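# Move foam block from desk to bookcase bottom shelf

## Task

Take the foam block that sits on the desk and set it on the lowest shelf of the bookcase. At the end, nothing may be left in the hatched zone in front of the door, and the robot must be upright: toppling over or finishing tilted counts as failure.

## Robot and tools

ROBOT. TidyBot++: a wheeled base (0.54 m long, 0.50 m wide, 0.38 m tall) on four powered casters, with one seven-joint arm ending in a right hand with five fingers. The shoulder sits 0.12 m ahead of the base centre and 0.68 m up. Arm segments: upper arm 0.42 m, forearm 0.31 m, hand 0.32 m from wrist to the hand point. The arm begins folded with the hand pointing down, sticking out up to 0.15 m ahead of the base. A downward-pointing hand can rise to about 0.93 m above the floor, and only near the base. Cameras: base_camera and wrist_camera (on the little-finger side of the wrist, aimed at the hand point; palm appears on the right of its image).

FRAMES. Base frame: metres, origin on the floor below the base centre, x ahead, y to the left, z up. hand_pose and hand_target are reported in it. The odometry frame is the base frame as it was at the start; base_odometry counts wheel turns only (slip counts as travel), heading in rad, left positive, from -3.142 to 3.142. base_tilt is in degrees, positive when leaning forward or right.

move. One action per call, built from any of base, joints, target, plus optional speeds and min_time_s; cameras and blocking are extras. With no action it just reports state and images.
- base: a single object of relative offsets measured from the base's current position and heading: translate_m (forward +, -2 to 2 m), strafe_m (left +, -2 to 2 m), rotate_rad (counter-clockwise from above +, -6.3 to 6.3 rad). translate and strafe combine into one straight drive.
- joints: absolute targets by name. joint_1_rad (any angle; positive is clockwise from above, opposite to heading), joint_2_rad shoulder (-2.249 to 2.249, 0 = upper arm up, + leans forward), joint_3_rad (any angle), joint_4_rad elbow (-2.579 to 2.579, negative bends forward when joint_3 is 3.14), joint_5_rad (any), joint_6_rad wrist (-2.099 to 2.099), joint_7_rad (any; hand roll). Any-angle joints go the short way, so rotate in steps below half a turn. A forward-looking wrist camera pose is 0, -1.2, 3.142, -2.03, 0, -0.203, -1.832. Hand keys use a -1 to 1 scale: hand_little, hand_ring, hand_middle, hand_index, hand_thumb_bend (+1 straight, -1 curled), hand_thumb_turn (+1 beside palm, -1 opposite fingers), hand_force_limit (stop force, about 0 N at -1 to 10 N at +1, 15 N for thumb motors), hand_speed (-0.96 to 1; full speed from +0.48).
- target: one list of seven numbers [x, y, z, qw, qx, qy, qz], an absolute hand pose in the base frame (metres, then quaternion). Only hand keys may accompany it in joints. The solver chooses the joint angles, may swing the elbow, can overshoot, and may drive into the base for low forward poses near the front. To fix a position error, add (desired minus hand_pose) to your last target's x, y, z. To hold still with a load, resend hand_target, not hand_pose.
- speeds: caps for this action: translate_m and strafe_m 0.05 to 0.5 m/s (give only one of them for a combined drive), rotate_rad 0.1 to 1.57 rad/s. Defaults are the fast ends; go slower near furniture.
- min_time_s: 0.1 to 8 s minimum duration for each arm motion.
- blocking: true (default) returns after everything settles; false returns within about 0.5 s while motion continues.

wait(seconds 0 to 10, cameras): lets time pass, returns early once motions settle. stop(cameras): brakes all running motions; braked parts report stopped and may keep pressing. zoom_image(camera, region [x0, y0, x1, y1] pixels, top-left origin, up to 504 per side). show_instructions: shows the reference page. finished_scene(scene 1): ends the scene, irreversibly.

HAND GEOMETRY. The hand point is 0.045 m in front of the palm; its +z runs along the straight fingers (they reach 0.06 to 0.07 m beyond it), +y out of the palm, +x across the palm away from the thumb. With the thumb turned in front of the palm, fingers and thumb can wrap objects about 0.035 to 0.065 m thick. Fingers stop closing on reaching the target or when load hits hand_force_limit, then lock. For a soft grip, close at hand_speed -0.94 or lower. A motor only starts when its target changes by 0.002 or more.

RESULTS. base_status, joint_status and hand_status: moving, done, off_target (resting away from target, possibly still pushing), not_followed (self-collision check withheld it; cause given), contact_stop or time_out (unrequested stops; base moves end after 14 s). After such a stop, the rest of that reply's calls are skipped. torque_fault: a joint sensor exceeded its limit (104.5 N m joints 1-4, 51.3 N m joints 5-7); the arm freezes 10 s. MOTOR HOT and OVER-TEMPERATURE FAULT warn of overheating from holding loads or straining; resend targets once accepted again. motor_effort gives percent of max torque, peak in brackets. hand_stopped_by lists little, ring, middle, index, thumb_bend, thumb_turn as moving, target, force, stalled or fault; the *_load_n values are fingertip forces in N (near 0 after a lost grip). on_its_own reports uncommanded robot behaviour. ARM HIT means the arm struck the base or itself.

CAUTIONS. The arm doesn't steer around furniture and keeps pushing when blocked. Carried loads make it sag; correct using the readings. Avoid driving fast into furniture, snagging the arm high up while driving or turning (tip-over risk), reaching far out from the folded pose over nearby furniture, and swinging a stretched arm sideways. Place the block gently rather than dropping it, keep clear of the hatched door zone, and end upright.

Each tool is called after "Emit:" in YAML: its name, and indented under it one key for each argument.

Reference images:

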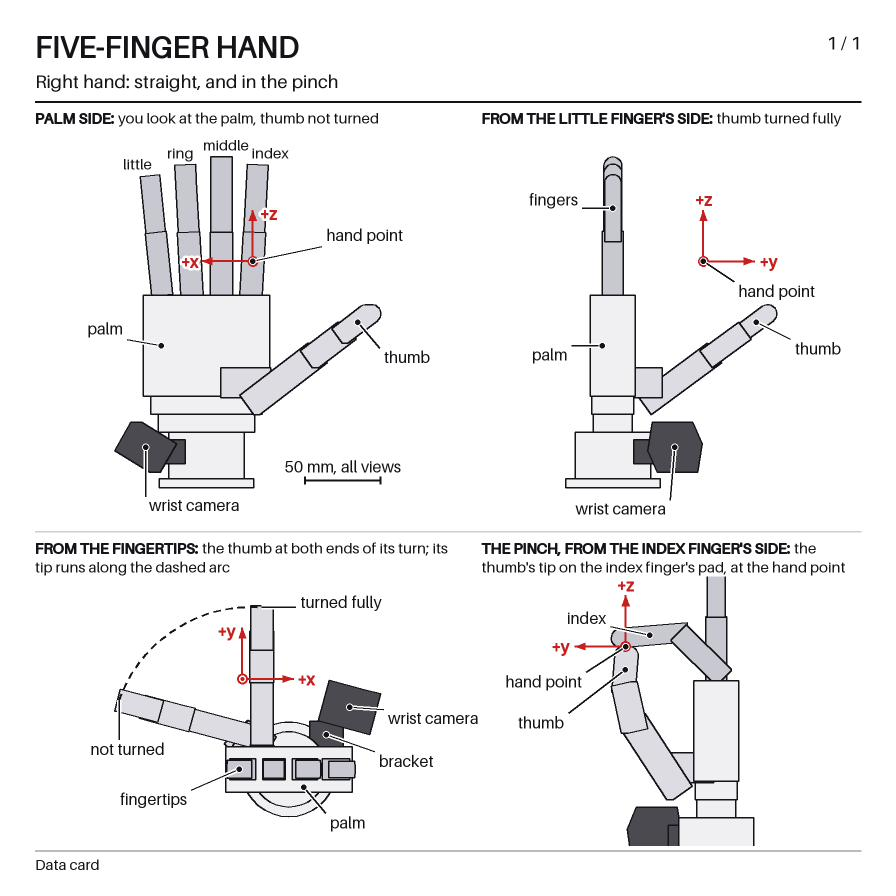

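## Session

Emit:
move:

Scene clock: 0.00 s.
base_odometry: x=+0.000 y=+0.000 heading=+0.000
base_tilt: forward=-0.1 right=+0.8
base_status: not commanded
joint_positions: joint_1_rad=-0.049 joint_2_rad=-0.375 joint_3_rad=+3.179 joint_4_rad=-2.536 joint_5_rad=+0.027 joint_6_rad=-0.906 joint_7_rad=+1.538 hand_little=+1.000 hand_ring=+1.000 hand_middle=+1.000 hand_index=+1.000 hand_thumb_turn=+1.000 hand_thumb_bend=+1.000 hand_force_limit=+0.000 hand_speed=-0.800
joint_status: not commanded
hand_stopped_by: target,target,target,target,target,target
little_load_n: 0.0
ring_load_n: 0.0
middle_load_n: 0.0
index_load_n: 0.0
thumb_bend_load_n: 0.0
thumb_turn_load_n: 0.0
motor_effort: joint_1_rad=+1 joint_2_rad=+2 joint_3_rad=+1 joint_4_rad=+12 joint_5_rad=-1 joint_6_rad=+0 joint_7_rad=+1
hand_pose: x=+0.2816 y=+0.0579 z=+0.5794 quat_wxyz=(+0.038, +0.002, +0.999, -0.003) (m; base frame)
hand_target: x=+0.2816 y=+0.0579 z=+0.5794 quat_wxyz=(+0.038, +0.002, +0.999, -0.003) (m; base frame)
hand_status: not commanded
pictures: base_camera, wrist_camera
Images, in order (width x height): base_camera 644x364, wrist_camera 504x504.

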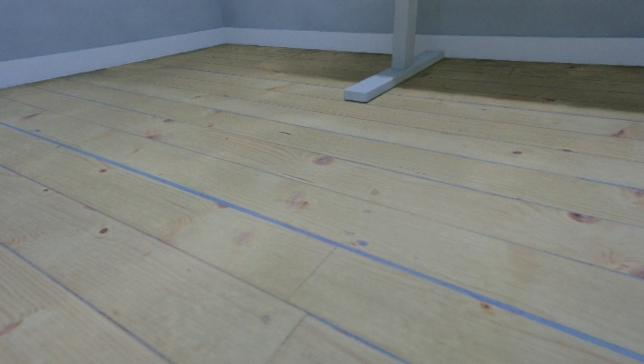

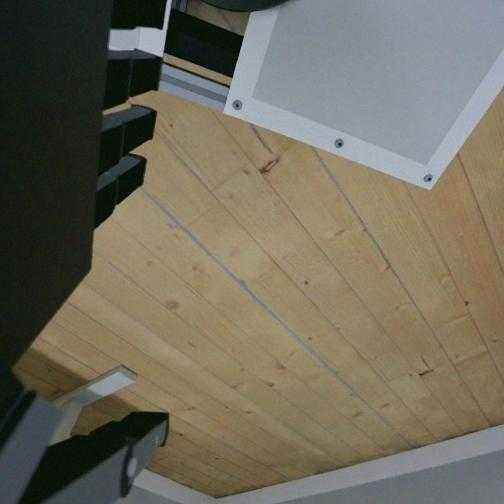

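Emit:
move:
  joints: {"joint_1_rad":0,"joint_2_rad":-1.2,"joint_3_rad":3.142,"joint_4_rad":-2.03,"joint_5_rad":0,"joint_6_rad":-0.203,"joint_7_rad":-1.832}
  cameras: ["all"]

Scene clock: 5.50 s.
move: done
base_odometry: x=+0.000 y=+0.000 heading=+0.000
base_tilt: forward=-0.1 right=+0.8
base_status: not commanded
joint_positions: joint_1_rad=-0.019 joint_2_rad=-1.168 joint_3_rad=+3.156 joint_4_rad=-2.056 joint_5_rad=+0.027 joint_6_rad=-0.283 joint_7_rad=+4.374 hand_little=+1.000 hand_ring=+1.000 hand_middle=+1.000 hand_index=+1.000 hand_thumb_turn=+1.000 hand_thumb_bend=+1.000 hand_force_limit=+0.000 hand_speed=-0.800
joint_status: all done
hand_stopped_by: target,target,target,target,target,target
little_load_n: 0.0
ring_load_n: 0.0
middle_load_n: 0.0
index_load_n: 0.0
thumb_bend_load_n: 0.0
thumb_turn_load_n: 0.5
motor_effort: joint_1_rad=+1(2) joint_2_rad=+14(17) joint_3_rad=+1(2) joint_4_rad=+14(18) joint_5_rad=-1(2) joint_6_rad=+7(8) joint_7_rad=+0(1)
hand_pose: x=+0.2916 y=-0.0524 z=+1.1259 quat_wxyz=(+0.137, -0.545, +0.091, -0.822)
hand_target: x=+0.2586 y=-0.0490 z=+1.1725 quat_wxyz=(+0.113, -0.490, +0.065, -0.862)
hand_status: not commanded
pictures: base_camera, wrist_camera
Images, in order (width x height): base_camera 644x364, wrist_camera 504x504.

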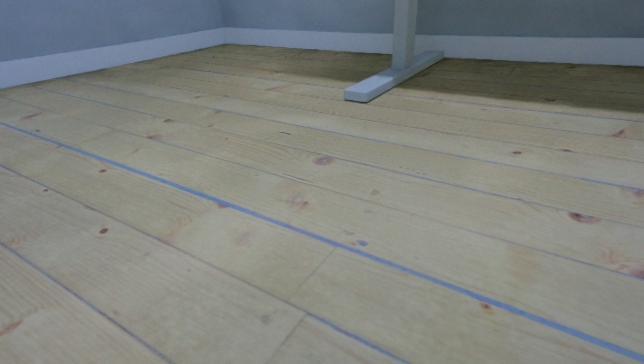

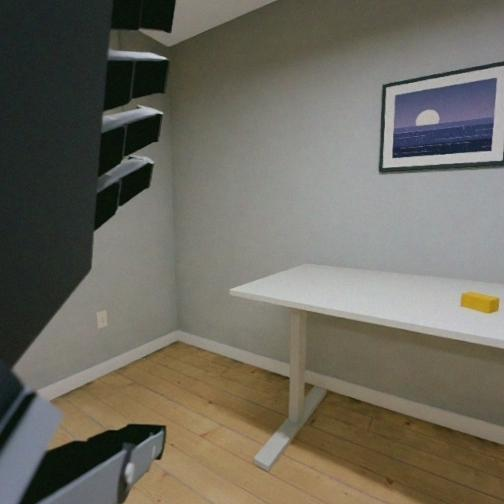

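Emit:
move:
  base: {"rotate_rad":-0.7}
  speeds: {"rotate_rad":0.8}
  cameras: ["all"]

Emit:
move:
  base: {"rotate_rad":-0.8}
  speeds: {"rotate_rad":0.8}
  cameras: ["all"]

Emit:
move:
  base: {"rotate_rad":-0.8}
  speeds: {"rotate_rad":0.8}
  cameras: ["all"]

Emit:
move:
  base: {"rotate_rad":-0.8}
  speeds: {"rotate_rad":0.8}
  cameras: ["all"]

Emit:
move:
  base: {"rotate_rad":-0.8}
  speeds: {"rotate_rad":0.8}
  cameras: ["all"]

Emit:
move:
  base: {"rotate_rad":-0.8}
  speeds: {"rotate_rad":0.8}
  cameras: ["all"]

Emit:
move:
  base: {"rotate_rad":-0.8}
  speeds: {"rotate_rad":0.8}
  cameras: ["all"]

Scene clock: 12.57 s.
move: done
base_odometry: x=+0.000 y=+0.000 heading=-0.698
base_tilt: forward=-0.1 right=+0.8
base_status: done
joint_positions: joint_1_rad=-0.015 joint_2_rad=-1.168 joint_3_rad=+3.153 joint_4_rad=-2.056 joint_5_rad=+0.027 joint_6_rad=-0.282 joint_7_rad=+4.376 hand_little=+1.000 hand_ring=+1.000 hand_middle=+1.000 hand_index=+1.000 hand_thumb_turn=+1.000 hand_thumb_bend=+1.000 hand_force_limit=+0.000 hand_speed=-0.800
joint_status: not commanded
hand_stopped_by: target,target,target,target,target,target
little_load_n: 0.0
ring_load_n: -0.5
middle_load_n: 0.0
index_load_n: 0.0
thumb_bend_load_n: 0.0
thumb_turn_load_n: 0.0
motor_effort: joint_1_rad=+1(2) joint_2_rad=+15(16) joint_3_rad=+2(2) joint_4_rad=+15(15) joint_5_rad=+0(1) joint_6_rad=+6(7) joint_7_rad=+0(1)
hand_pose: x=+0.2914 y=-0.0520 z=+1.1262 quat_wxyz=(+0.134, -0.545, +0.090, -0.823)
hand_target: x=+0.2586 y=-0.0490 z=+1.1725 quat_wxyz=(+0.113, -0.490, +0.065, -0.862)
hand_status: not commanded
pictures: base_camera, wrist_camera
Images, in order (width x height): base_camera 644x364, wrist_camera 504x504.

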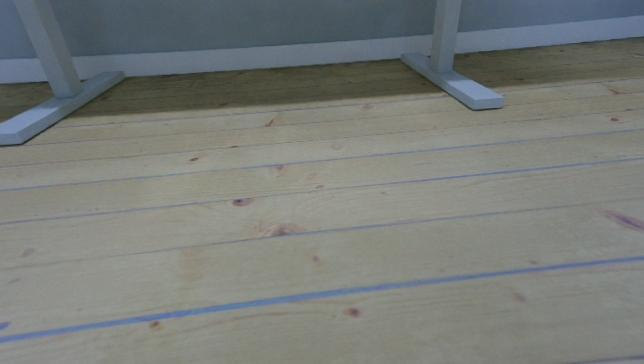

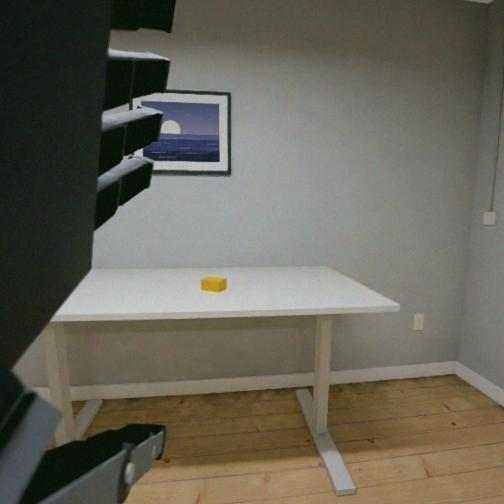

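Scene clock: 14.37 s.
move: done
base_odometry: x=+0.000 y=+0.000 heading=-1.497
base_tilt: forward=-0.1 right=+0.8
base_status: done
joint_positions: joint_1_rad=-0.014 joint_2_rad=-1.168 joint_3_rad=+3.153 joint_4_rad=-2.056 joint_5_rad=+0.027 joint_6_rad=-0.282 joint_7_rad=+4.377 hand_little=+1.000 hand_ring=+1.000 hand_middle=+1.000 hand_index=+1.000 hand_thumb_turn=+1.000 hand_thumb_bend=+1.000 hand_force_limit=+0.000 hand_speed=-0.800
joint_status: not commanded
hand_stopped_by: target,target,target,target,target,target
little_load_n: 0.0
ring_load_n: 0.0
middle_load_n: 0.0
index_load_n: 0.0
thumb_bend_load_n: 0.0
thumb_turn_load_n: 0.0
motor_effort: joint_1_rad=+1(2) joint_2_rad=+15(16) joint_3_rad=+1(2) joint_4_rad=+14(15) joint_5_rad=-1(1) joint_6_rad=+6(7) joint_7_rad=+0(1)
hand_pose: x=+0.2913 y=-0.0520 z=+1.1263 quat_wxyz=(+0.134, -0.545, +0.090, -0.823)
hand_target: x=+0.2586 y=-0.0490 z=+1.1725 quat_wxyz=(+0.113, -0.490, +0.065, -0.862)
hand_status: not commanded
pictures: base_camera, wrist_camera
Images, in order (width x height): base_camera 644x364, wrist_camera 504x504.

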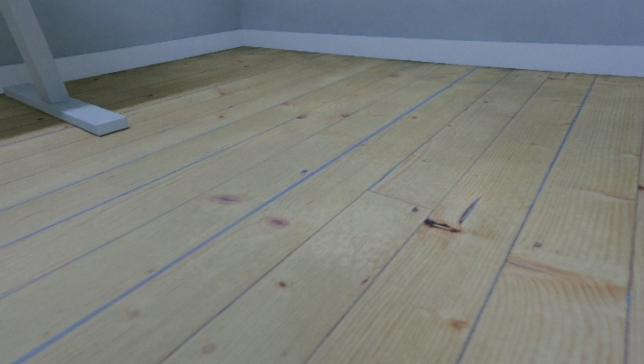

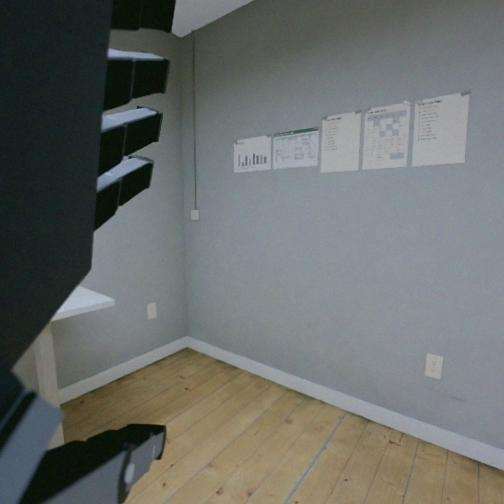

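Scene clock: 16.43 s.
move: done
base_odometry: x=+0.000 y=+0.000 heading=-2.295
base_tilt: forward=-0.1 right=+0.8
base_status: done
joint_positions: joint_1_rad=-0.014 joint_2_rad=-1.168 joint_3_rad=+3.153 joint_4_rad=-2.056 joint_5_rad=+0.027 joint_6_rad=-0.282 joint_7_rad=+4.377 hand_little=+1.000 hand_ring=+1.000 hand_middle=+1.000 hand_index=+1.000 hand_thumb_turn=+1.000 hand_thumb_bend=+1.000 hand_force_limit=+0.000 hand_speed=-0.800
joint_status: not commanded
hand_stopped_by: target,target,target,target,target,target
little_load_n: 0.0
ring_load_n: 0.0
middle_load_n: 0.0
index_load_n: 0.0
thumb_bend_load_n: 0.0
thumb_turn_load_n: 0.0
motor_effort: joint_1_rad=+1(2) joint_2_rad=+15(16) joint_3_rad=+0(1) joint_4_rad=+14(15) joint_5_rad=-1(1) joint_6_rad=+7(7) joint_7_rad=+0(1)
hand_pose: x=+0.2913 y=-0.0521 z=+1.1263 quat_wxyz=(+0.133, -0.545, +0.090, -0.823)
hand_target: x=+0.2586 y=-0.0490 z=+1.1725 quat_wxyz=(+0.113, -0.490, +0.065, -0.862)
hand_status: not commanded
pictures: base_camera, wrist_camera
Images, in order (width x height): base_camera 644x364, wrist_camera 504x504.

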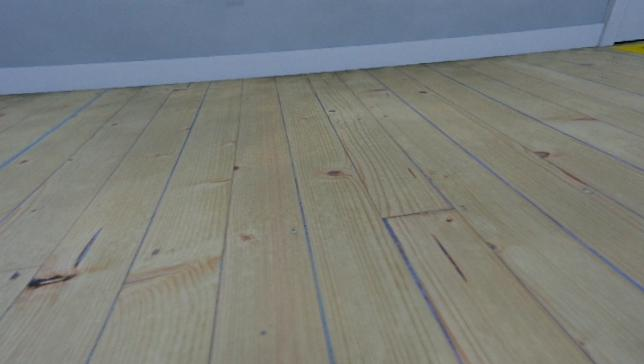

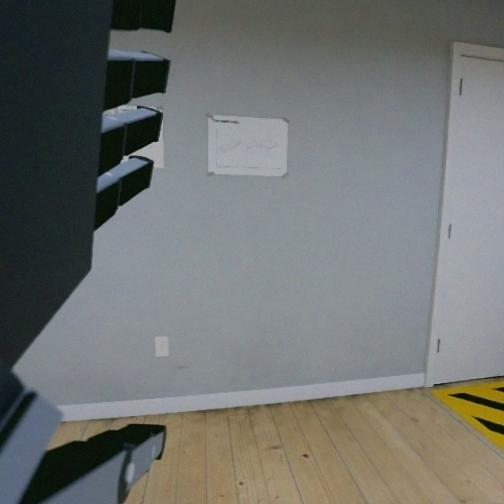

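Scene clock: 18.23 s.
move: done
base_odometry: x=+0.000 y=+0.000 heading=-3.093
base_tilt: forward=-0.1 right=+0.8
base_status: done
joint_positions: joint_1_rad=-0.013 joint_2_rad=-1.168 joint_3_rad=+3.153 joint_4_rad=-2.056 joint_5_rad=+0.027 joint_6_rad=-0.282 joint_7_rad=+4.377 hand_little=+1.000 hand_ring=+1.000 hand_middle=+1.000 hand_index=+1.000 hand_thumb_turn=+1.000 hand_thumb_bend=+1.000 hand_force_limit=+0.000 hand_speed=-0.800
joint_status: not commanded
hand_stopped_by: target,target,target,target,target,target
little_load_n: 0.0
ring_load_n: 0.0
middle_load_n: 0.0
index_load_n: 0.0
thumb_bend_load_n: 0.0
thumb_turn_load_n: 0.0
motor_effort: joint_1_rad=+1(2) joint_2_rad=+15(16) joint_3_rad=+1(2) joint_4_rad=+14(15) joint_5_rad=-1(1) joint_6_rad=+7(7) joint_7_rad=+0(1)
hand_pose: x=+0.2913 y=-0.0521 z=+1.1263 quat_wxyz=(+0.133, -0.545, +0.090, -0.823)
hand_target: x=+0.2586 y=-0.0490 z=+1.1725 quat_wxyz=(+0.113, -0.490, +0.065, -0.862)
hand_status: not commanded
pictures: base_camera, wrist_camera
Images, in order (width x height): base_camera 644x364, wrist_camera 504x504.

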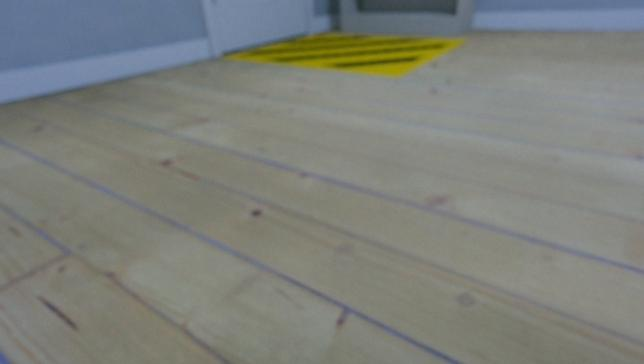

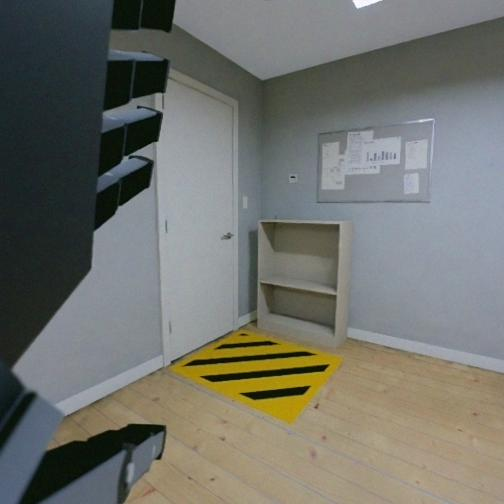

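Scene clock: 20.03 s.
move: done
base_odometry: x=+0.000 y=+0.000 heading=+2.391
base_tilt: forward=-0.1 right=+0.8
base_status: done
joint_positions: joint_1_rad=-0.013 joint_2_rad=-1.168 joint_3_rad=+3.153 joint_4_rad=-2.056 joint_5_rad=+0.027 joint_6_rad=-0.282 joint_7_rad=+4.377 hand_little=+1.000 hand_ring=+1.000 hand_middle=+1.000 hand_index=+1.000 hand_thumb_turn=+1.000 hand_thumb_bend=+1.000 hand_force_limit=+0.000 hand_speed=-0.800
joint_status: not commanded
hand_stopped_by: target,target,target,target,target,target
little_load_n: 0.0
ring_load_n: -0.5
middle_load_n: 0.0
index_load_n: 0.0
thumb_bend_load_n: 0.0
thumb_turn_load_n: 0.0
motor_effort: joint_1_rad=+1(2) joint_2_rad=+15(16) joint_3_rad=+1(1) joint_4_rad=+15(15) joint_5_rad=-1(1) joint_6_rad=+6(7) joint_7_rad=+0(1)
hand_pose: x=+0.2912 y=-0.0521 z=+1.1263 quat_wxyz=(+0.133, -0.545, +0.090, -0.823)
hand_target: x=+0.2586 y=-0.0490 z=+1.1725 quat_wxyz=(+0.113, -0.490, +0.065, -0.862)
hand_status: not commanded
pictures: base_camera, wrist_camera
Images, in order (width x height): base_camera 644x364, wrist_camera 504x504.

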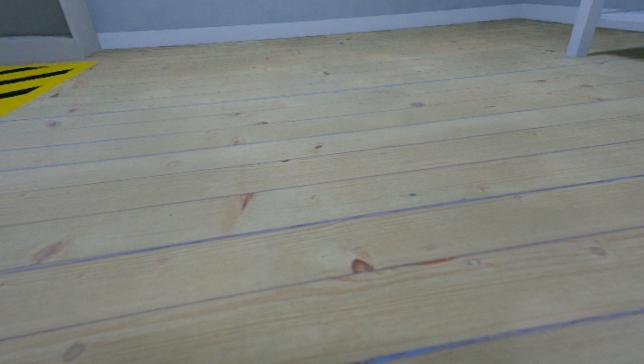

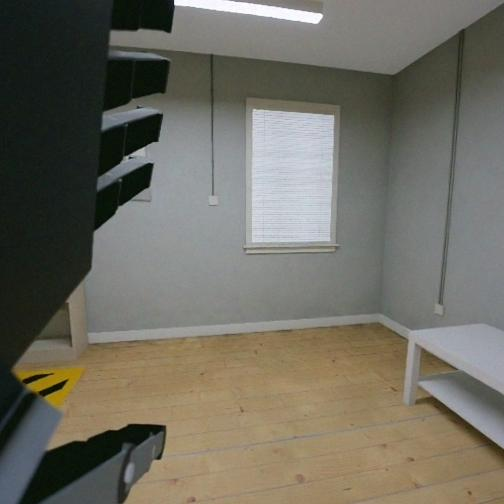

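Scene clock: 21.83 s.
move: done
base_odometry: x=+0.000 y=+0.000 heading=+1.593
base_tilt: forward=-0.1 right=+0.8
base_status: done
joint_positions: joint_1_rad=-0.013 joint_2_rad=-1.168 joint_3_rad=+3.153 joint_4_rad=-2.056 joint_5_rad=+0.027 joint_6_rad=-0.282 joint_7_rad=+4.377 hand_little=+1.000 hand_ring=+1.000 hand_middle=+1.000 hand_index=+1.000 hand_thumb_turn=+1.000 hand_thumb_bend=+1.000 hand_force_limit=+0.000 hand_speed=-0.800
joint_status: not commanded
hand_stopped_by: target,target,target,target,target,target
little_load_n: 0.0
ring_load_n: 0.0
middle_load_n: 0.0
index_load_n: 0.0
thumb_bend_load_n: 0.0
thumb_turn_load_n: 0.0
motor_effort: joint_1_rad=+1(2) joint_2_rad=+15(15) joint_3_rad=+1(1) joint_4_rad=+14(15) joint_5_rad=-1(1) joint_6_rad=+7(7) joint_7_rad=+1(1)
hand_pose: x=+0.2912 y=-0.0520 z=+1.1264 quat_wxyz=(+0.133, -0.545, +0.090, -0.823)
hand_target: x=+0.2586 y=-0.0490 z=+1.1725 quat_wxyz=(+0.113, -0.490, +0.065, -0.862)
hand_status: not commanded
pictures: base_camera, wrist_camera
Images, in order (width x height): base_camera 644x364, wrist_camera 504x504.

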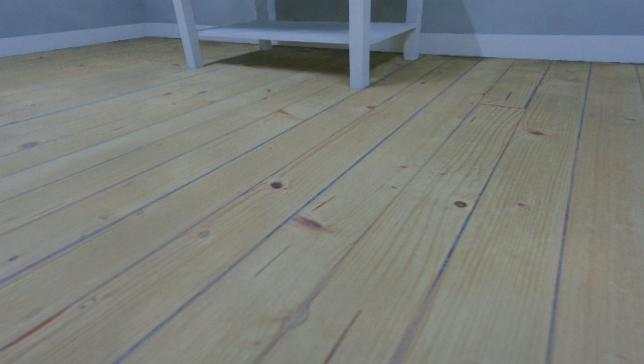

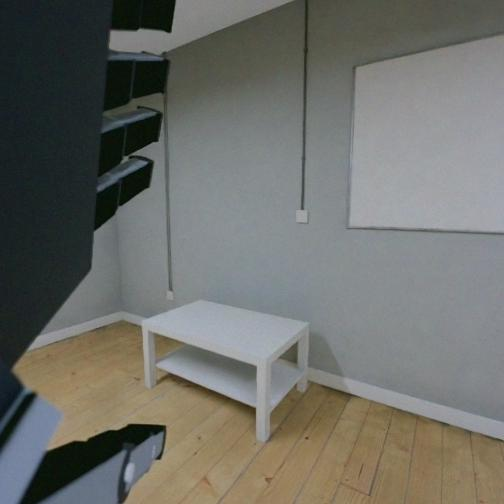

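Scene clock: 23.63 s.
move: done
base_odometry: x=+0.000 y=+0.000 heading=+0.795
base_tilt: forward=-0.1 right=+0.8
base_status: done
joint_positions: joint_1_rad=-0.012 joint_2_rad=-1.168 joint_3_rad=+3.153 joint_4_rad=-2.056 joint_5_rad=+0.027 joint_6_rad=-0.282 joint_7_rad=+4.377 hand_little=+1.000 hand_ring=+1.000 hand_middle=+1.000 hand_index=+1.000 hand_thumb_turn=+1.000 hand_thumb_bend=+1.000 hand_force_limit=+0.000 hand_speed=-0.800
joint_status: not commanded
hand_stopped_by: target,target,target,target,target,target
little_load_n: 0.0
ring_load_n: 0.0
middle_load_n: 0.0
index_load_n: -0.5
thumb_bend_load_n: 0.0
thumb_turn_load_n: 0.0
motor_effort: joint_1_rad=+1(2) joint_2_rad=+15(16) joint_3_rad=+0(2) joint_4_rad=+14(15) joint_5_rad=-1(1) joint_6_rad=+7(7) joint_7_rad=+0(1)
hand_pose: x=+0.2912 y=-0.0520 z=+1.1264 quat_wxyz=(+0.133, -0.545, +0.090, -0.823)
hand_target: x=+0.2586 y=-0.0490 z=+1.1725 quat_wxyz=(+0.113, -0.490, +0.065, -0.862)
hand_status: not commanded
pictures: base_camera, wrist_camera
Images, in order (width x height): base_camera 644x364, wrist_camera 504x504.

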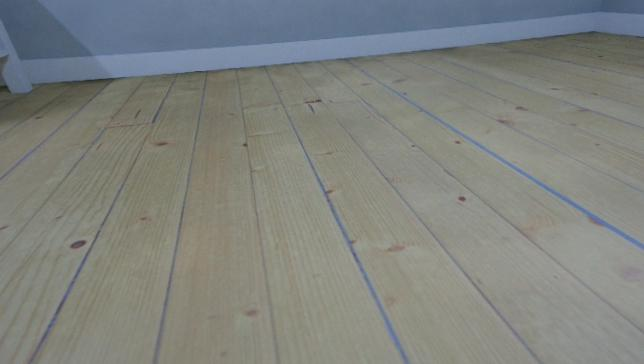

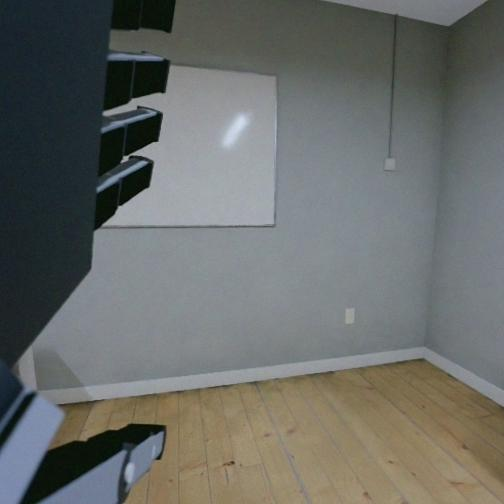

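Emit:
move:
  base: {"rotate_rad":-1.35}
  cameras: ["all"]

Emit:
move:
  base: {"translate_m":0.6}
  speeds: {"translate_m":0.35}
  cameras: ["all"]

Scene clock: 62.73 s.
move: done
base_odometry: x=+0.000 y=+0.000 heading=-0.554
base_tilt: forward=-0.2 right=+0.8
base_status: done
joint_positions: joint_1_rad=-0.011 joint_2_rad=-1.168 joint_3_rad=+3.152 joint_4_rad=-2.056 joint_5_rad=+0.027 joint_6_rad=-0.282 joint_7_rad=+4.377 hand_little=+1.000 hand_ring=+1.000 hand_middle=+1.000 hand_index=+1.000 hand_thumb_turn=+1.000 hand_thumb_bend=+1.000 hand_force_limit=+0.000 hand_speed=-0.800
joint_status: not commanded
hand_stopped_by: target,target,target,target,target,target
little_load_n: 0.0
ring_load_n: 0.0
middle_load_n: 0.0
index_load_n: 0.0
thumb_bend_load_n: 0.0
thumb_turn_load_n: 0.0
motor_effort: joint_1_rad=+1(2) joint_2_rad=+15(16) joint_3_rad=+1(2) joint_4_rad=+14(15) joint_5_rad=-1(1) joint_6_rad=+7(7) joint_7_rad=+0(1)
hand_pose: x=+0.2911 y=-0.0522 z=+1.1264 quat_wxyz=(+0.132, -0.545, +0.090, -0.823)
hand_target: x=+0.2586 y=-0.0490 z=+1.1725 quat_wxyz=(+0.113, -0.490, +0.065, -0.862)
hand_status: not commanded
pictures: base_camera, wrist_camera
Images, in order (width x height): base_camera 644x364, wrist_camera 504x504.

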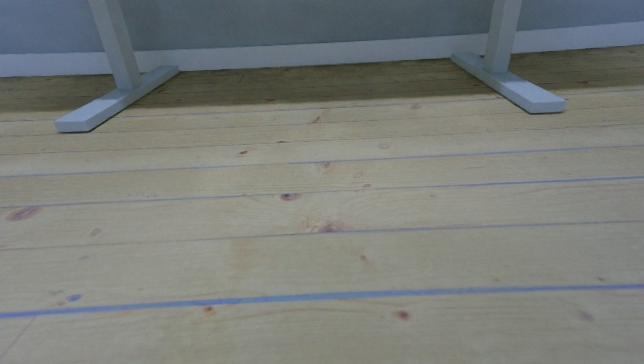

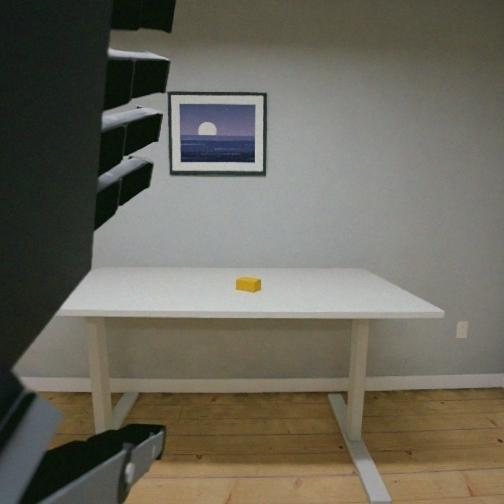

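Scene clock: 65.47 s.
move: done
base_odometry: x=+0.511 y=-0.316 heading=-0.554
base_tilt: forward=-0.1 right=+0.8
base_status: done
joint_positions: joint_1_rad=-0.011 joint_2_rad=-1.170 joint_3_rad=+3.152 joint_4_rad=-2.055 joint_5_rad=+0.027 joint_6_rad=-0.280 joint_7_rad=+4.377 hand_little=+1.000 hand_ring=+1.000 hand_middle=+1.000 hand_index=+1.000 hand_thumb_turn=+1.000 hand_thumb_bend=+1.000 hand_force_limit=+0.000 hand_speed=-0.800
joint_status: not commanded
hand_stopped_by: target,target,target,target,target,target
little_load_n: 0.0
ring_load_n: 0.0
middle_load_n: 0.0
index_load_n: 0.0
thumb_bend_load_n: 0.0
thumb_turn_load_n: 0.0
motor_effort: joint_1_rad=+1(2) joint_2_rad=+15(17) joint_3_rad=+1(2) joint_4_rad=+14(16) joint_5_rad=-1(1) joint_6_rad=+7(7) joint_7_rad=+1(1)
hand_pose: x=+0.2898 y=-0.0520 z=+1.1280 quat_wxyz=(+0.132, -0.543, +0.090, -0.825)
hand_target: x=+0.2586 y=-0.0490 z=+1.1725 quat_wxyz=(+0.113, -0.490, +0.065, -0.862)
hand_status: not commanded
pictures: base_camera, wrist_camera
Images, in order (width x height): base_camera 644x364, wrist_camera 504x504.

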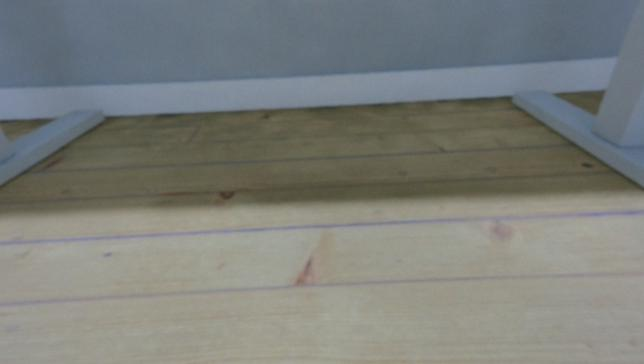

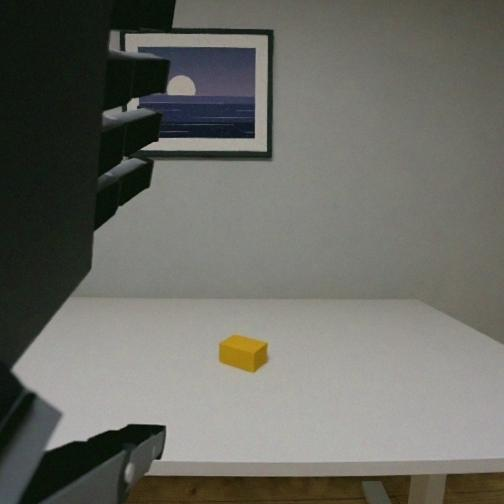

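Emit:
move:
  joints: {"joint_1_rad":0.4}
  cameras: ["wrist_camera"]

Emit:
move:
  joints: {"joint_1_rad":-0.2}
  cameras: ["wrist_camera"]

Scene clock: 88.27 s.
move: done
base_odometry: x=+0.511 y=-0.316 heading=-0.554
base_tilt: forward=-0.1 right=+0.8
base_status: not commanded
joint_positions: joint_1_rad=+0.383 joint_2_rad=-1.170 joint_3_rad=+3.152 joint_4_rad=-2.055 joint_5_rad=+0.027 joint_6_rad=-0.280 joint_7_rad=+4.377 hand_little=+1.000 hand_ring=+1.000 hand_middle=+1.000 hand_index=+1.000 hand_thumb_turn=+1.000 hand_thumb_bend=+1.000 hand_force_limit=+0.000 hand_speed=-0.800
joint_status: all done
hand_stopped_by: target,target,target,target,target,target
little_load_n: 0.0
ring_load_n: 0.0
middle_load_n: 0.0
index_load_n: 0.0
thumb_bend_load_n: 0.0
thumb_turn_load_n: 0.0
motor_effort: joint_1_rad=+1(2) joint_2_rad=+15(16) joint_3_rad=+1(2) joint_4_rad=+13(15) joint_5_rad=-1(1) joint_6_rad=+7(7) joint_7_rad=+0(1)
hand_pose: x=+0.2567 y=-0.1136 z=+1.1280 quat_wxyz=(-0.032, -0.515, +0.194, -0.835)
hand_target: x=+0.2285 y=-0.0995 z=+1.1725 quat_wxyz=(-0.060, -0.467, +0.160, -0.867)
hand_status: not commanded
Images, in order (width x height): wrist_camera 504x504.

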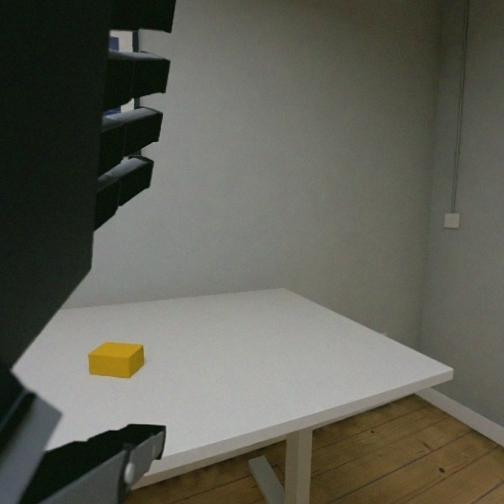

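Scene clock: 90.10 s.
move: done
base_odometry: x=+0.511 y=-0.316 heading=-0.554
base_tilt: forward=-0.1 right=+0.8
base_status: not commanded
joint_positions: joint_1_rad=-0.183 joint_2_rad=-1.170 joint_3_rad=+3.152 joint_4_rad=-2.055 joint_5_rad=+0.027 joint_6_rad=-0.280 joint_7_rad=+4.377 hand_little=+1.000 hand_ring=+1.000 hand_middle=+1.000 hand_index=+1.000 hand_thumb_turn=+1.000 hand_thumb_bend=+1.000 hand_force_limit=+0.000 hand_speed=-0.800
joint_status: all done
hand_stopped_by: target,target,target,target,target,target
little_load_n: 0.0
ring_load_n: 0.0
middle_load_n: 0.0
index_load_n: 0.0
thumb_bend_load_n: 0.0
thumb_turn_load_n: 0.0
motor_effort: joint_1_rad=+1(2) joint_2_rad=+15(16) joint_3_rad=+1(2) joint_4_rad=+14(15) joint_5_rad=-1(1) joint_6_rad=+7(7) joint_7_rad=+0(1)
hand_pose: x=+0.2962 y=-0.0221 z=+1.1280 quat_wxyz=(+0.203, -0.548, +0.043, -0.810)
hand_target: x=+0.2656 y=-0.0203 z=+1.1725 quat_wxyz=(+0.199, -0.494, +0.015, -0.847)
hand_status: not commanded
Images, in order (width x height): wrist_camera 504x504.

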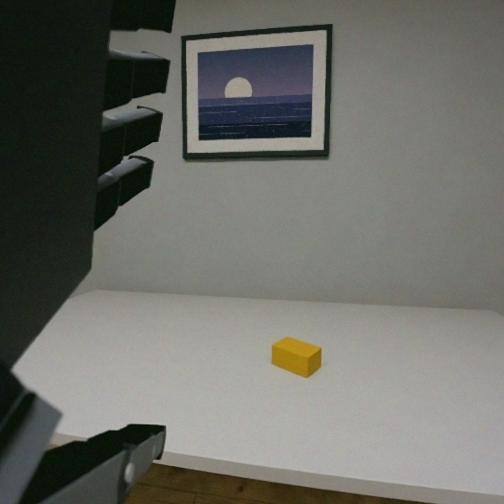

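Emit:
zoom_image:
  camera: "wrist_camera"
  region: [240, 310, 360, 400]

Scaled by 4.200.

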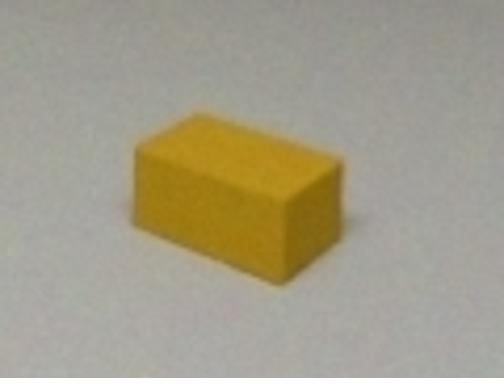

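Emit:
move:
  base: {"strafe_m":0.27,"translate_m":0.15}
  speeds: {"translate_m":0.2}
  joints: {"joint_1_rad":0.57,"hand_thumb_turn":-1,"hand_thumb_bend":1}
  cameras: ["all"]

Scene clock: 150.90 s.
move: done
base_odometry: x=+0.780 y=-0.165 heading=-0.555
base_tilt: forward=-0.2 right=+0.8
base_status: done
joint_positions: joint_1_rad=+0.560 joint_2_rad=-1.170 joint_3_rad=+3.146 joint_4_rad=-2.055 joint_5_rad=+0.027 joint_6_rad=-0.279 joint_7_rad=+4.377 hand_little=+1.000 hand_ring=+1.000 hand_middle=+1.000 hand_index=+1.000 hand_thumb_turn=-1.000 hand_thumb_bend=+1.000 hand_force_limit=+0.000 hand_speed=-0.800
joint_status: all done
hand_stopped_by: target,target,target,target,target,target
little_load_n: 0.0
ring_load_n: 0.0
middle_load_n: 0.0
index_load_n: 0.0
thumb_bend_load_n: 0.0
thumb_turn_load_n: 0.5
motor_effort: joint_1_rad=+1(3) joint_2_rad=+15(16) joint_3_rad=+1(3) joint_4_rad=+15(15) joint_5_rad=-1(1) joint_6_rad=+7(7) joint_7_rad=+0(1)
hand_pose: x=+0.2359 y=-0.1338 z=+1.1285 quat_wxyz=(-0.106, -0.496, +0.236, -0.829)
hand_target: x=+0.2101 y=-0.1166 z=+1.1725 quat_wxyz=(-0.134, -0.452, +0.200, -0.859)
hand_status: not commanded
pictures: base_camera, wrist_camera
Images, in order (width x height): base_camera 644x364, wrist_camera 504x504.

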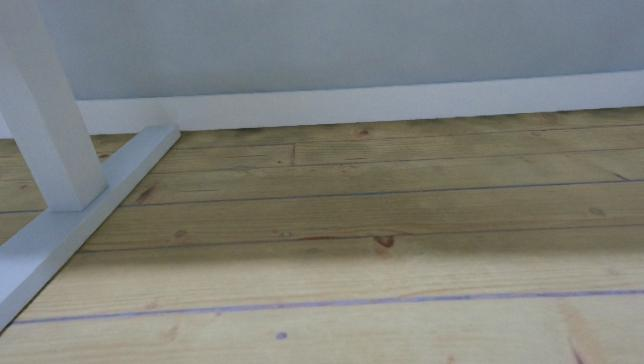

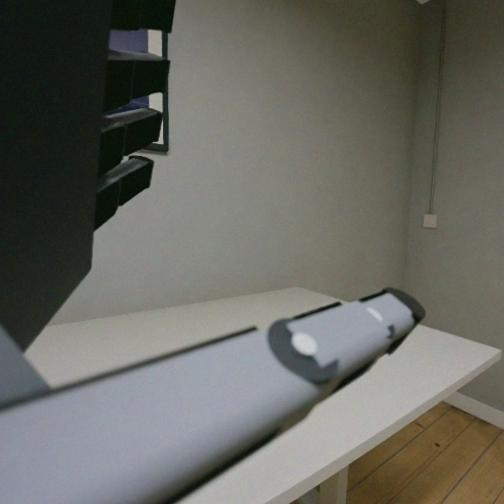

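Emit:
move:
  joints: {"joint_1_rad":0.57,"joint_2_rad":0.177,"joint_3_rad":3.142,"joint_4_rad":-1.05,"joint_5_rad":0,"joint_6_rad":-1.129,"joint_7_rad":3.142}
  min_time_s: 4
  cameras: ["all"]

Scene clock: 157.83 s.
move: done
base_odometry: x=+0.780 y=-0.165 heading=-0.555
base_tilt: forward=-0.1 right=+0.8
base_status: not commanded
joint_positions: joint_1_rad=+0.560 joint_2_rad=+0.140 joint_3_rad=+3.146 joint_4_rad=-1.084 joint_5_rad=+0.027 joint_6_rad=-1.061 joint_7_rad=+3.218 hand_little=+1.000 hand_ring=+1.000 hand_middle=+1.000 hand_index=+1.000 hand_thumb_turn=-1.000 hand_thumb_bend=+1.000 hand_force_limit=+0.000 hand_speed=-0.800
joint_status: all done
hand_stopped_by: target,target,target,target,target,target
little_load_n: 0.0
ring_load_n: 0.0
middle_load_n: 0.0
index_load_n: 0.0
thumb_bend_load_n: 0.0
thumb_turn_load_n: 0.0
motor_effort: joint_1_rad=+1(2) joint_2_rad=-18(20) joint_3_rad=+1(2) joint_4_rad=+17(17) joint_5_rad=-1(2) joint_6_rad=+5(8) joint_7_rad=+0(1)
hand_pose: x=+0.6001 y=-0.2819 z=+0.9463 quat_wxyz=(+0.174, -0.470, +0.779, -0.377)
hand_target: x=+0.6037 y=-0.2728 z=+0.9317 quat_wxyz=(+0.183, -0.443, +0.811, -0.336)
hand_status: not commanded
pictures: base_camera, wrist_camera
Images, in order (width x height): base_camera 644x364, wrist_camera 504x504.

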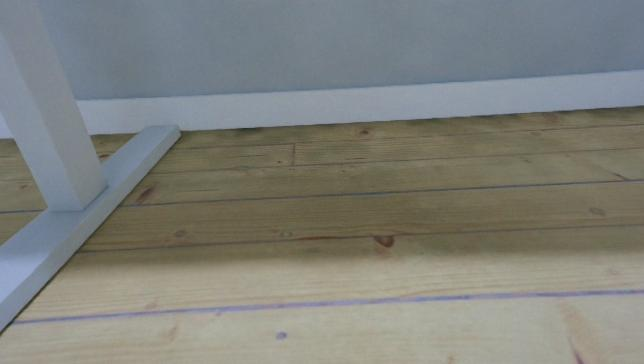

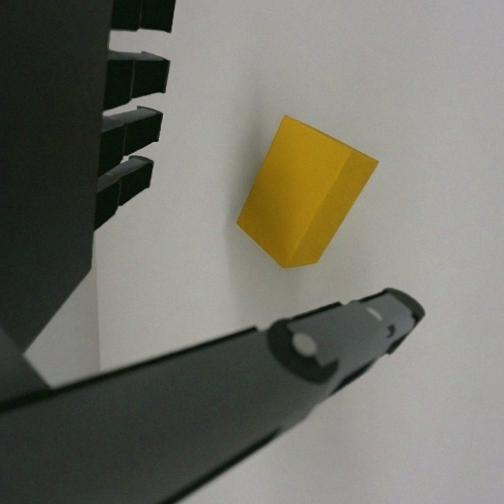

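Emit:
move:
  target: [0.652, -0.297, 0.93, 0.1853, -0.4473, 0.8085, -0.3349]
  min_time_s: 2
  cameras: ["wrist_camera"]

Scene clock: 195.30 s.
move: done
base_odometry: x=+0.780 y=-0.165 heading=-0.555
base_tilt: forward=-0.1 right=+0.8
base_status: not commanded
joint_positions: joint_1_rad=+0.560 joint_2_rad=+0.270 joint_3_rad=+3.145 joint_4_rad=-0.892 joint_5_rad=+0.027 joint_6_rad=-1.108 joint_7_rad=+3.215 hand_little=+1.000 hand_ring=+1.000 hand_middle=+1.000 hand_index=+1.000 hand_thumb_turn=-1.000 hand_thumb_bend=+1.000 hand_force_limit=+0.000 hand_speed=-0.800
joint_status: not commanded
hand_stopped_by: target,target,target,target,target,target
little_load_n: 0.0
ring_load_n: -0.5
middle_load_n: 0.0
index_load_n: 0.0
thumb_bend_load_n: 0.0
thumb_turn_load_n: 0.0
motor_effort: joint_1_rad=+1(1) joint_2_rad=-21(22) joint_3_rad=+0(1) joint_4_rad=+15(16) joint_5_rad=-1(1) joint_6_rad=+5(6) joint_7_rad=+0(1)
hand_pose: x=+0.6433 y=-0.3077 z=+0.9567 quat_wxyz=(+0.178, -0.467, +0.777, -0.383)
hand_target: x=+0.6520 y=-0.2970 z=+0.9300 quat_wxyz=(+0.185, -0.447, +0.808, -0.335)
hand_status: done (0.030 m and 7.1 deg from the pose sent, 0.056 m and 6.6 deg at the start)
Images, in order (width x height): wrist_camera 504x504.

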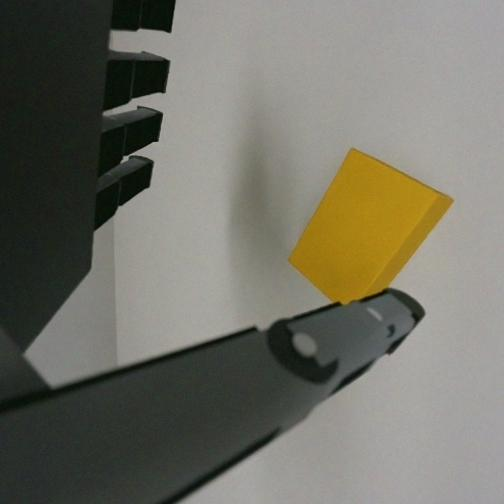

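Emit:
move:
  target: [0.641, -0.289, 0.895, 0.1628, -0.4728, 0.8188, -0.2820]
  min_time_s: 2
  cameras: ["wrist_camera"]

Scene clock: 207.17 s.
move: done
base_odometry: x=+0.780 y=-0.165 heading=-0.555
base_tilt: forward=-0.1 right=+0.8
base_status: not commanded
joint_positions: joint_1_rad=+0.576 joint_2_rad=+0.316 joint_3_rad=+3.111 joint_4_rad=-0.870 joint_5_rad=+0.027 joint_6_rad=-1.204 joint_7_rad=+3.215 hand_little=+1.000 hand_ring=+1.000 hand_middle=+1.000 hand_index=+1.000 hand_thumb_turn=-1.000 hand_thumb_bend=+1.000 hand_force_limit=+0.000 hand_speed=-0.800
joint_status: not commanded
hand_stopped_by: target,target,target,target,target,target
little_load_n: 0.0
ring_load_n: 0.0
middle_load_n: 0.0
index_load_n: 0.0
thumb_bend_load_n: 0.0
thumb_turn_load_n: 0.0
motor_effort: joint_1_rad=+1(1) joint_2_rad=-22(23) joint_3_rad=+0(1) joint_4_rad=+15(16) joint_5_rad=-1(1) joint_6_rad=+5(5) joint_7_rad=+0(1)
hand_pose: x=+0.6372 y=-0.2957 z=+0.9215 quat_wxyz=(+0.160, -0.484, +0.795, -0.330)
hand_target: x=+0.6410 y=-0.2890 z=+0.8950 quat_wxyz=(+0.163, -0.473, +0.819, -0.282)
hand_status: done (0.028 m and 6.3 deg from the pose sent, 0.064 m and 12.7 deg at the start)
Images, in order (width x height): wrist_camera 504x504.

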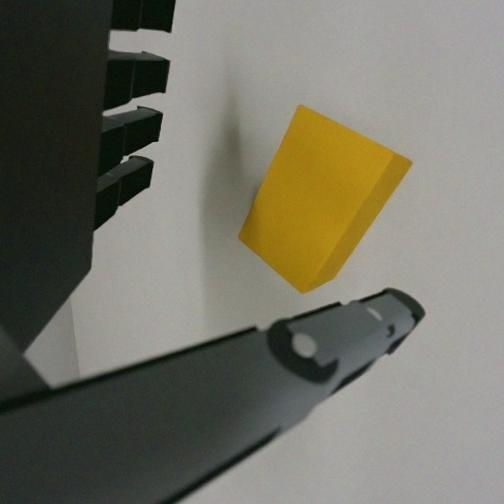

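Emit:
move:
  target: [0.641, -0.289, 0.868, 0.1628, -0.4728, 0.8188, -0.2820]
  min_time_s: 2
  cameras: ["wrist_camera"]

Scene clock: 222.87 s.
move: done
base_odometry: x=+0.780 y=-0.165 heading=-0.555
base_tilt: forward=-0.1 right=+0.8
base_status: not commanded
joint_positions: joint_1_rad=+0.580 joint_2_rad=+0.316 joint_3_rad=+3.109 joint_4_rad=-0.935 joint_5_rad=+0.027 joint_6_rad=-1.205 joint_7_rad=+3.215 hand_little=+1.000 hand_ring=+1.000 hand_middle=+1.000 hand_index=+1.000 hand_thumb_turn=-1.000 hand_thumb_bend=+1.000 hand_force_limit=+0.000 hand_speed=-0.800
joint_status: not commanded
hand_stopped_by: target,target,target,target,target,target
little_load_n: 0.0
ring_load_n: 0.0
middle_load_n: 0.0
index_load_n: 0.0
thumb_bend_load_n: 0.0
thumb_turn_load_n: 0.0
motor_effort: joint_1_rad=+1(1) joint_2_rad=-22(23) joint_3_rad=+0(1) joint_4_rad=+16(16) joint_5_rad=-1(1) joint_6_rad=+4(5) joint_7_rad=+0(1)
hand_pose: x=+0.6269 y=-0.2905 z=+0.8917 quat_wxyz=(+0.146, -0.489, +0.804, -0.303)
hand_target: x=+0.6410 y=-0.2890 z=+0.8680 quat_wxyz=(+0.163, -0.473, +0.819, -0.282)
hand_status: done (0.028 m and 4.0 deg from the pose sent, 0.054 m and 6.3 deg at the start)
Images, in order (width x height): wrist_camera 504x504.

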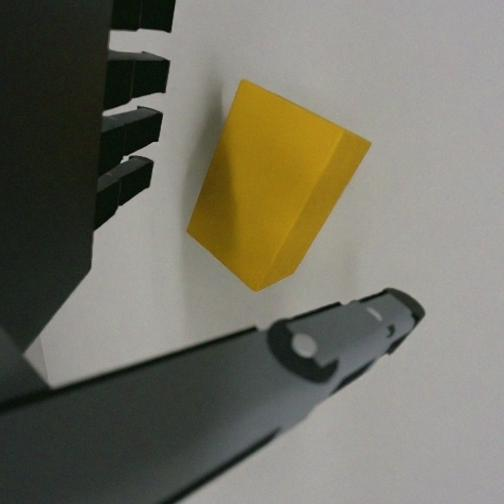

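Emit:
move:
  target: [0.652, -0.296, 0.851, 0.1628, -0.4728, 0.8188, -0.2820]
  min_time_s: 2
  cameras: ["wrist_camera"]

Scene clock: 230.03 s.
move: done
base_odometry: x=+0.780 y=-0.165 heading=-0.555
base_tilt: forward=-0.1 right=+0.8
base_status: not commanded
joint_positions: joint_1_rad=+0.591 joint_2_rad=+0.317 joint_3_rad=+3.088 joint_4_rad=-0.951 joint_5_rad=+0.027 joint_6_rad=-1.199 joint_7_rad=+3.215 hand_little=+1.000 hand_ring=+1.000 hand_middle=+1.000 hand_index=+1.000 hand_thumb_turn=-1.000 hand_thumb_bend=+1.000 hand_force_limit=+0.000 hand_speed=-0.800
joint_status: not commanded
hand_stopped_by: target,target,target,target,target,target
little_load_n: 0.0
ring_load_n: 0.0
middle_load_n: 0.0
index_load_n: 0.0
thumb_bend_load_n: 0.0
thumb_turn_load_n: 0.0
motor_effort: joint_1_rad=+1(1) joint_2_rad=-22(23) joint_3_rad=+1(1) joint_4_rad=+15(16) joint_5_rad=-1(1) joint_6_rad=+4(4) joint_7_rad=+0(1)
hand_pose: x=+0.6271 y=-0.2862 z=+0.8852 quat_wxyz=(+0.148, -0.493, +0.804, -0.296)
hand_target: x=+0.6520 y=-0.2960 z=+0.8510 quat_wxyz=(+0.163, -0.473, +0.819, -0.282)
hand_status: done (0.043 m and 3.7 deg from the pose sent, 0.048 m and 4.0 deg at the start)
Images, in order (width x height): wrist_camera 504x504.

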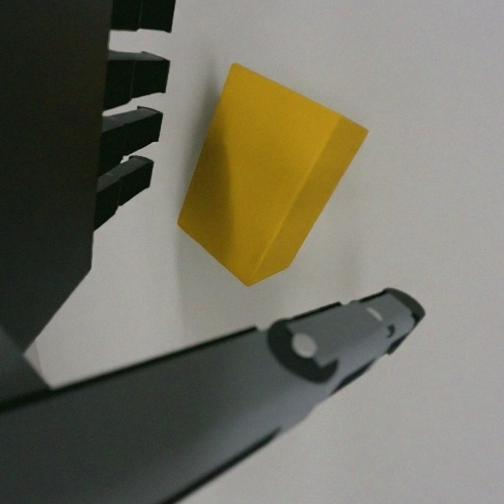

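Emit:
move:
  target: [0.666, -0.312, 0.841, 0.1628, -0.4728, 0.8188, -0.2820]
  min_time_s: 2
  cameras: ["wrist_camera"]

Scene clock: 237.10 s.
move: done
base_odometry: x=+0.780 y=-0.165 heading=-0.555
base_tilt: forward=-0.1 right=+0.8
base_status: not commanded
joint_positions: joint_1_rad=+0.613 joint_2_rad=+0.368 joint_3_rad=+3.063 joint_4_rad=-0.951 joint_5_rad=+0.027 joint_6_rad=-1.195 joint_7_rad=+3.215 hand_little=+1.000 hand_ring=+1.000 hand_middle=+1.000 hand_index=+1.000 hand_thumb_turn=-1.000 hand_thumb_bend=+1.000 hand_force_limit=+0.000 hand_speed=-0.800
joint_status: not commanded
hand_stopped_by: target,target,target,target,target,target
little_load_n: 0.0
ring_load_n: 0.0
middle_load_n: 0.0
index_load_n: 0.0
thumb_bend_load_n: 0.0
thumb_turn_load_n: 0.0
motor_effort: joint_1_rad=+1(1) joint_2_rad=-24(25) joint_3_rad=+0(1) joint_4_rad=+15(16) joint_5_rad=-1(1) joint_6_rad=+4(4) joint_7_rad=+0(1)
hand_pose: x=+0.6355 y=-0.2932 z=+0.8562 quat_wxyz=(+0.142, -0.496, +0.812, -0.274)
hand_target: x=+0.6660 y=-0.3120 z=+0.8410 quat_wxyz=(+0.163, -0.473, +0.819, -0.282)
hand_status: done (0.039 m and 3.7 deg from the pose sent, 0.064 m and 3.7 deg at the start)
Images, in order (width x height): wrist_camera 504x504.

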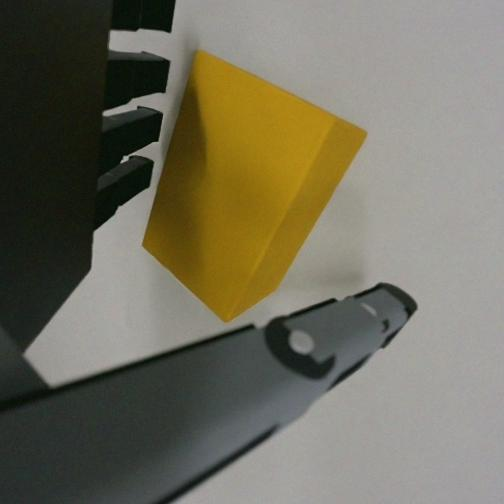

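Emit:
zoom_image:
  camera: "wrist_camera"
  region: [0, 20, 504, 504]

Scaled by 1.000.

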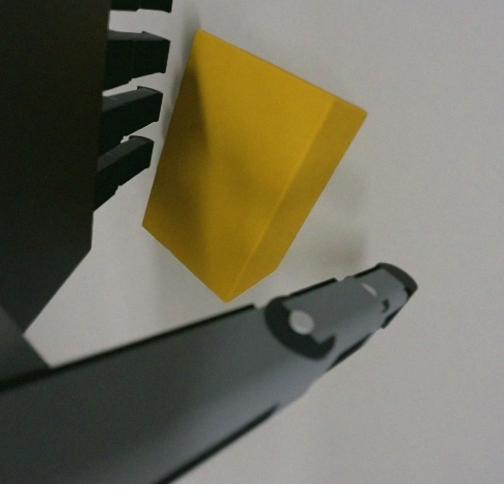

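Emit:
move:
  target: [0.666, -0.318, 0.863, 0.1788, -0.4424, 0.8148, -0.3292]
  min_time_s: 2
  cameras: ["wrist_camera"]

Scene clock: 253.50 s.
move: done
base_odometry: x=+0.780 y=-0.165 heading=-0.555
base_tilt: forward=-0.1 right=+0.8
base_status: not commanded
joint_positions: joint_1_rad=+0.613 joint_2_rad=+0.368 joint_3_rad=+3.073 joint_4_rad=-1.005 joint_5_rad=+0.027 joint_6_rad=-1.067 joint_7_rad=+3.201 hand_little=+1.000 hand_ring=+1.000 hand_middle=+1.000 hand_index=+1.000 hand_thumb_turn=-1.000 hand_thumb_bend=+1.000 hand_force_limit=+0.000 hand_speed=-0.800
joint_status: not commanded
hand_stopped_by: target,target,target,target,target,target
little_load_n: 0.0
ring_load_n: 0.0
middle_load_n: 0.0
index_load_n: -0.5
thumb_bend_load_n: 0.0
thumb_turn_load_n: 0.0
motor_effort: joint_1_rad=+1(1) joint_2_rad=-24(25) joint_3_rad=-1(1) joint_4_rad=+16(17) joint_5_rad=-1(1) joint_6_rad=+4(5) joint_7_rad=+0(1)
hand_pose: x=+0.6555 y=-0.3099 z=+0.8506 quat_wxyz=(+0.157, -0.481, +0.806, -0.306)
hand_target: x=+0.6660 y=-0.3180 z=+0.8630 quat_wxyz=(+0.179, -0.442, +0.815, -0.329)
hand_status: done (0.018 m and 5.8 deg from the pose sent, 0.040 m and 9.7 deg at the start)
Images, in order (width x height): wrist_camera 504x504.

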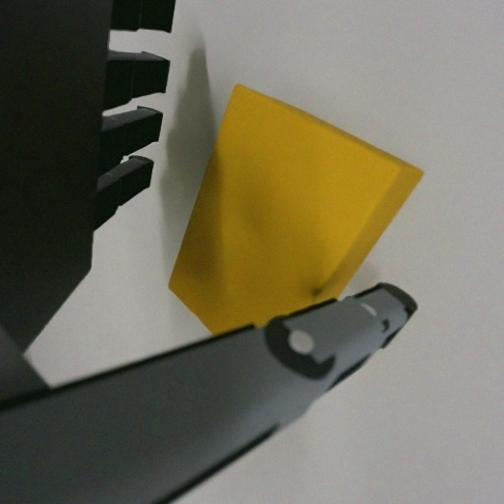

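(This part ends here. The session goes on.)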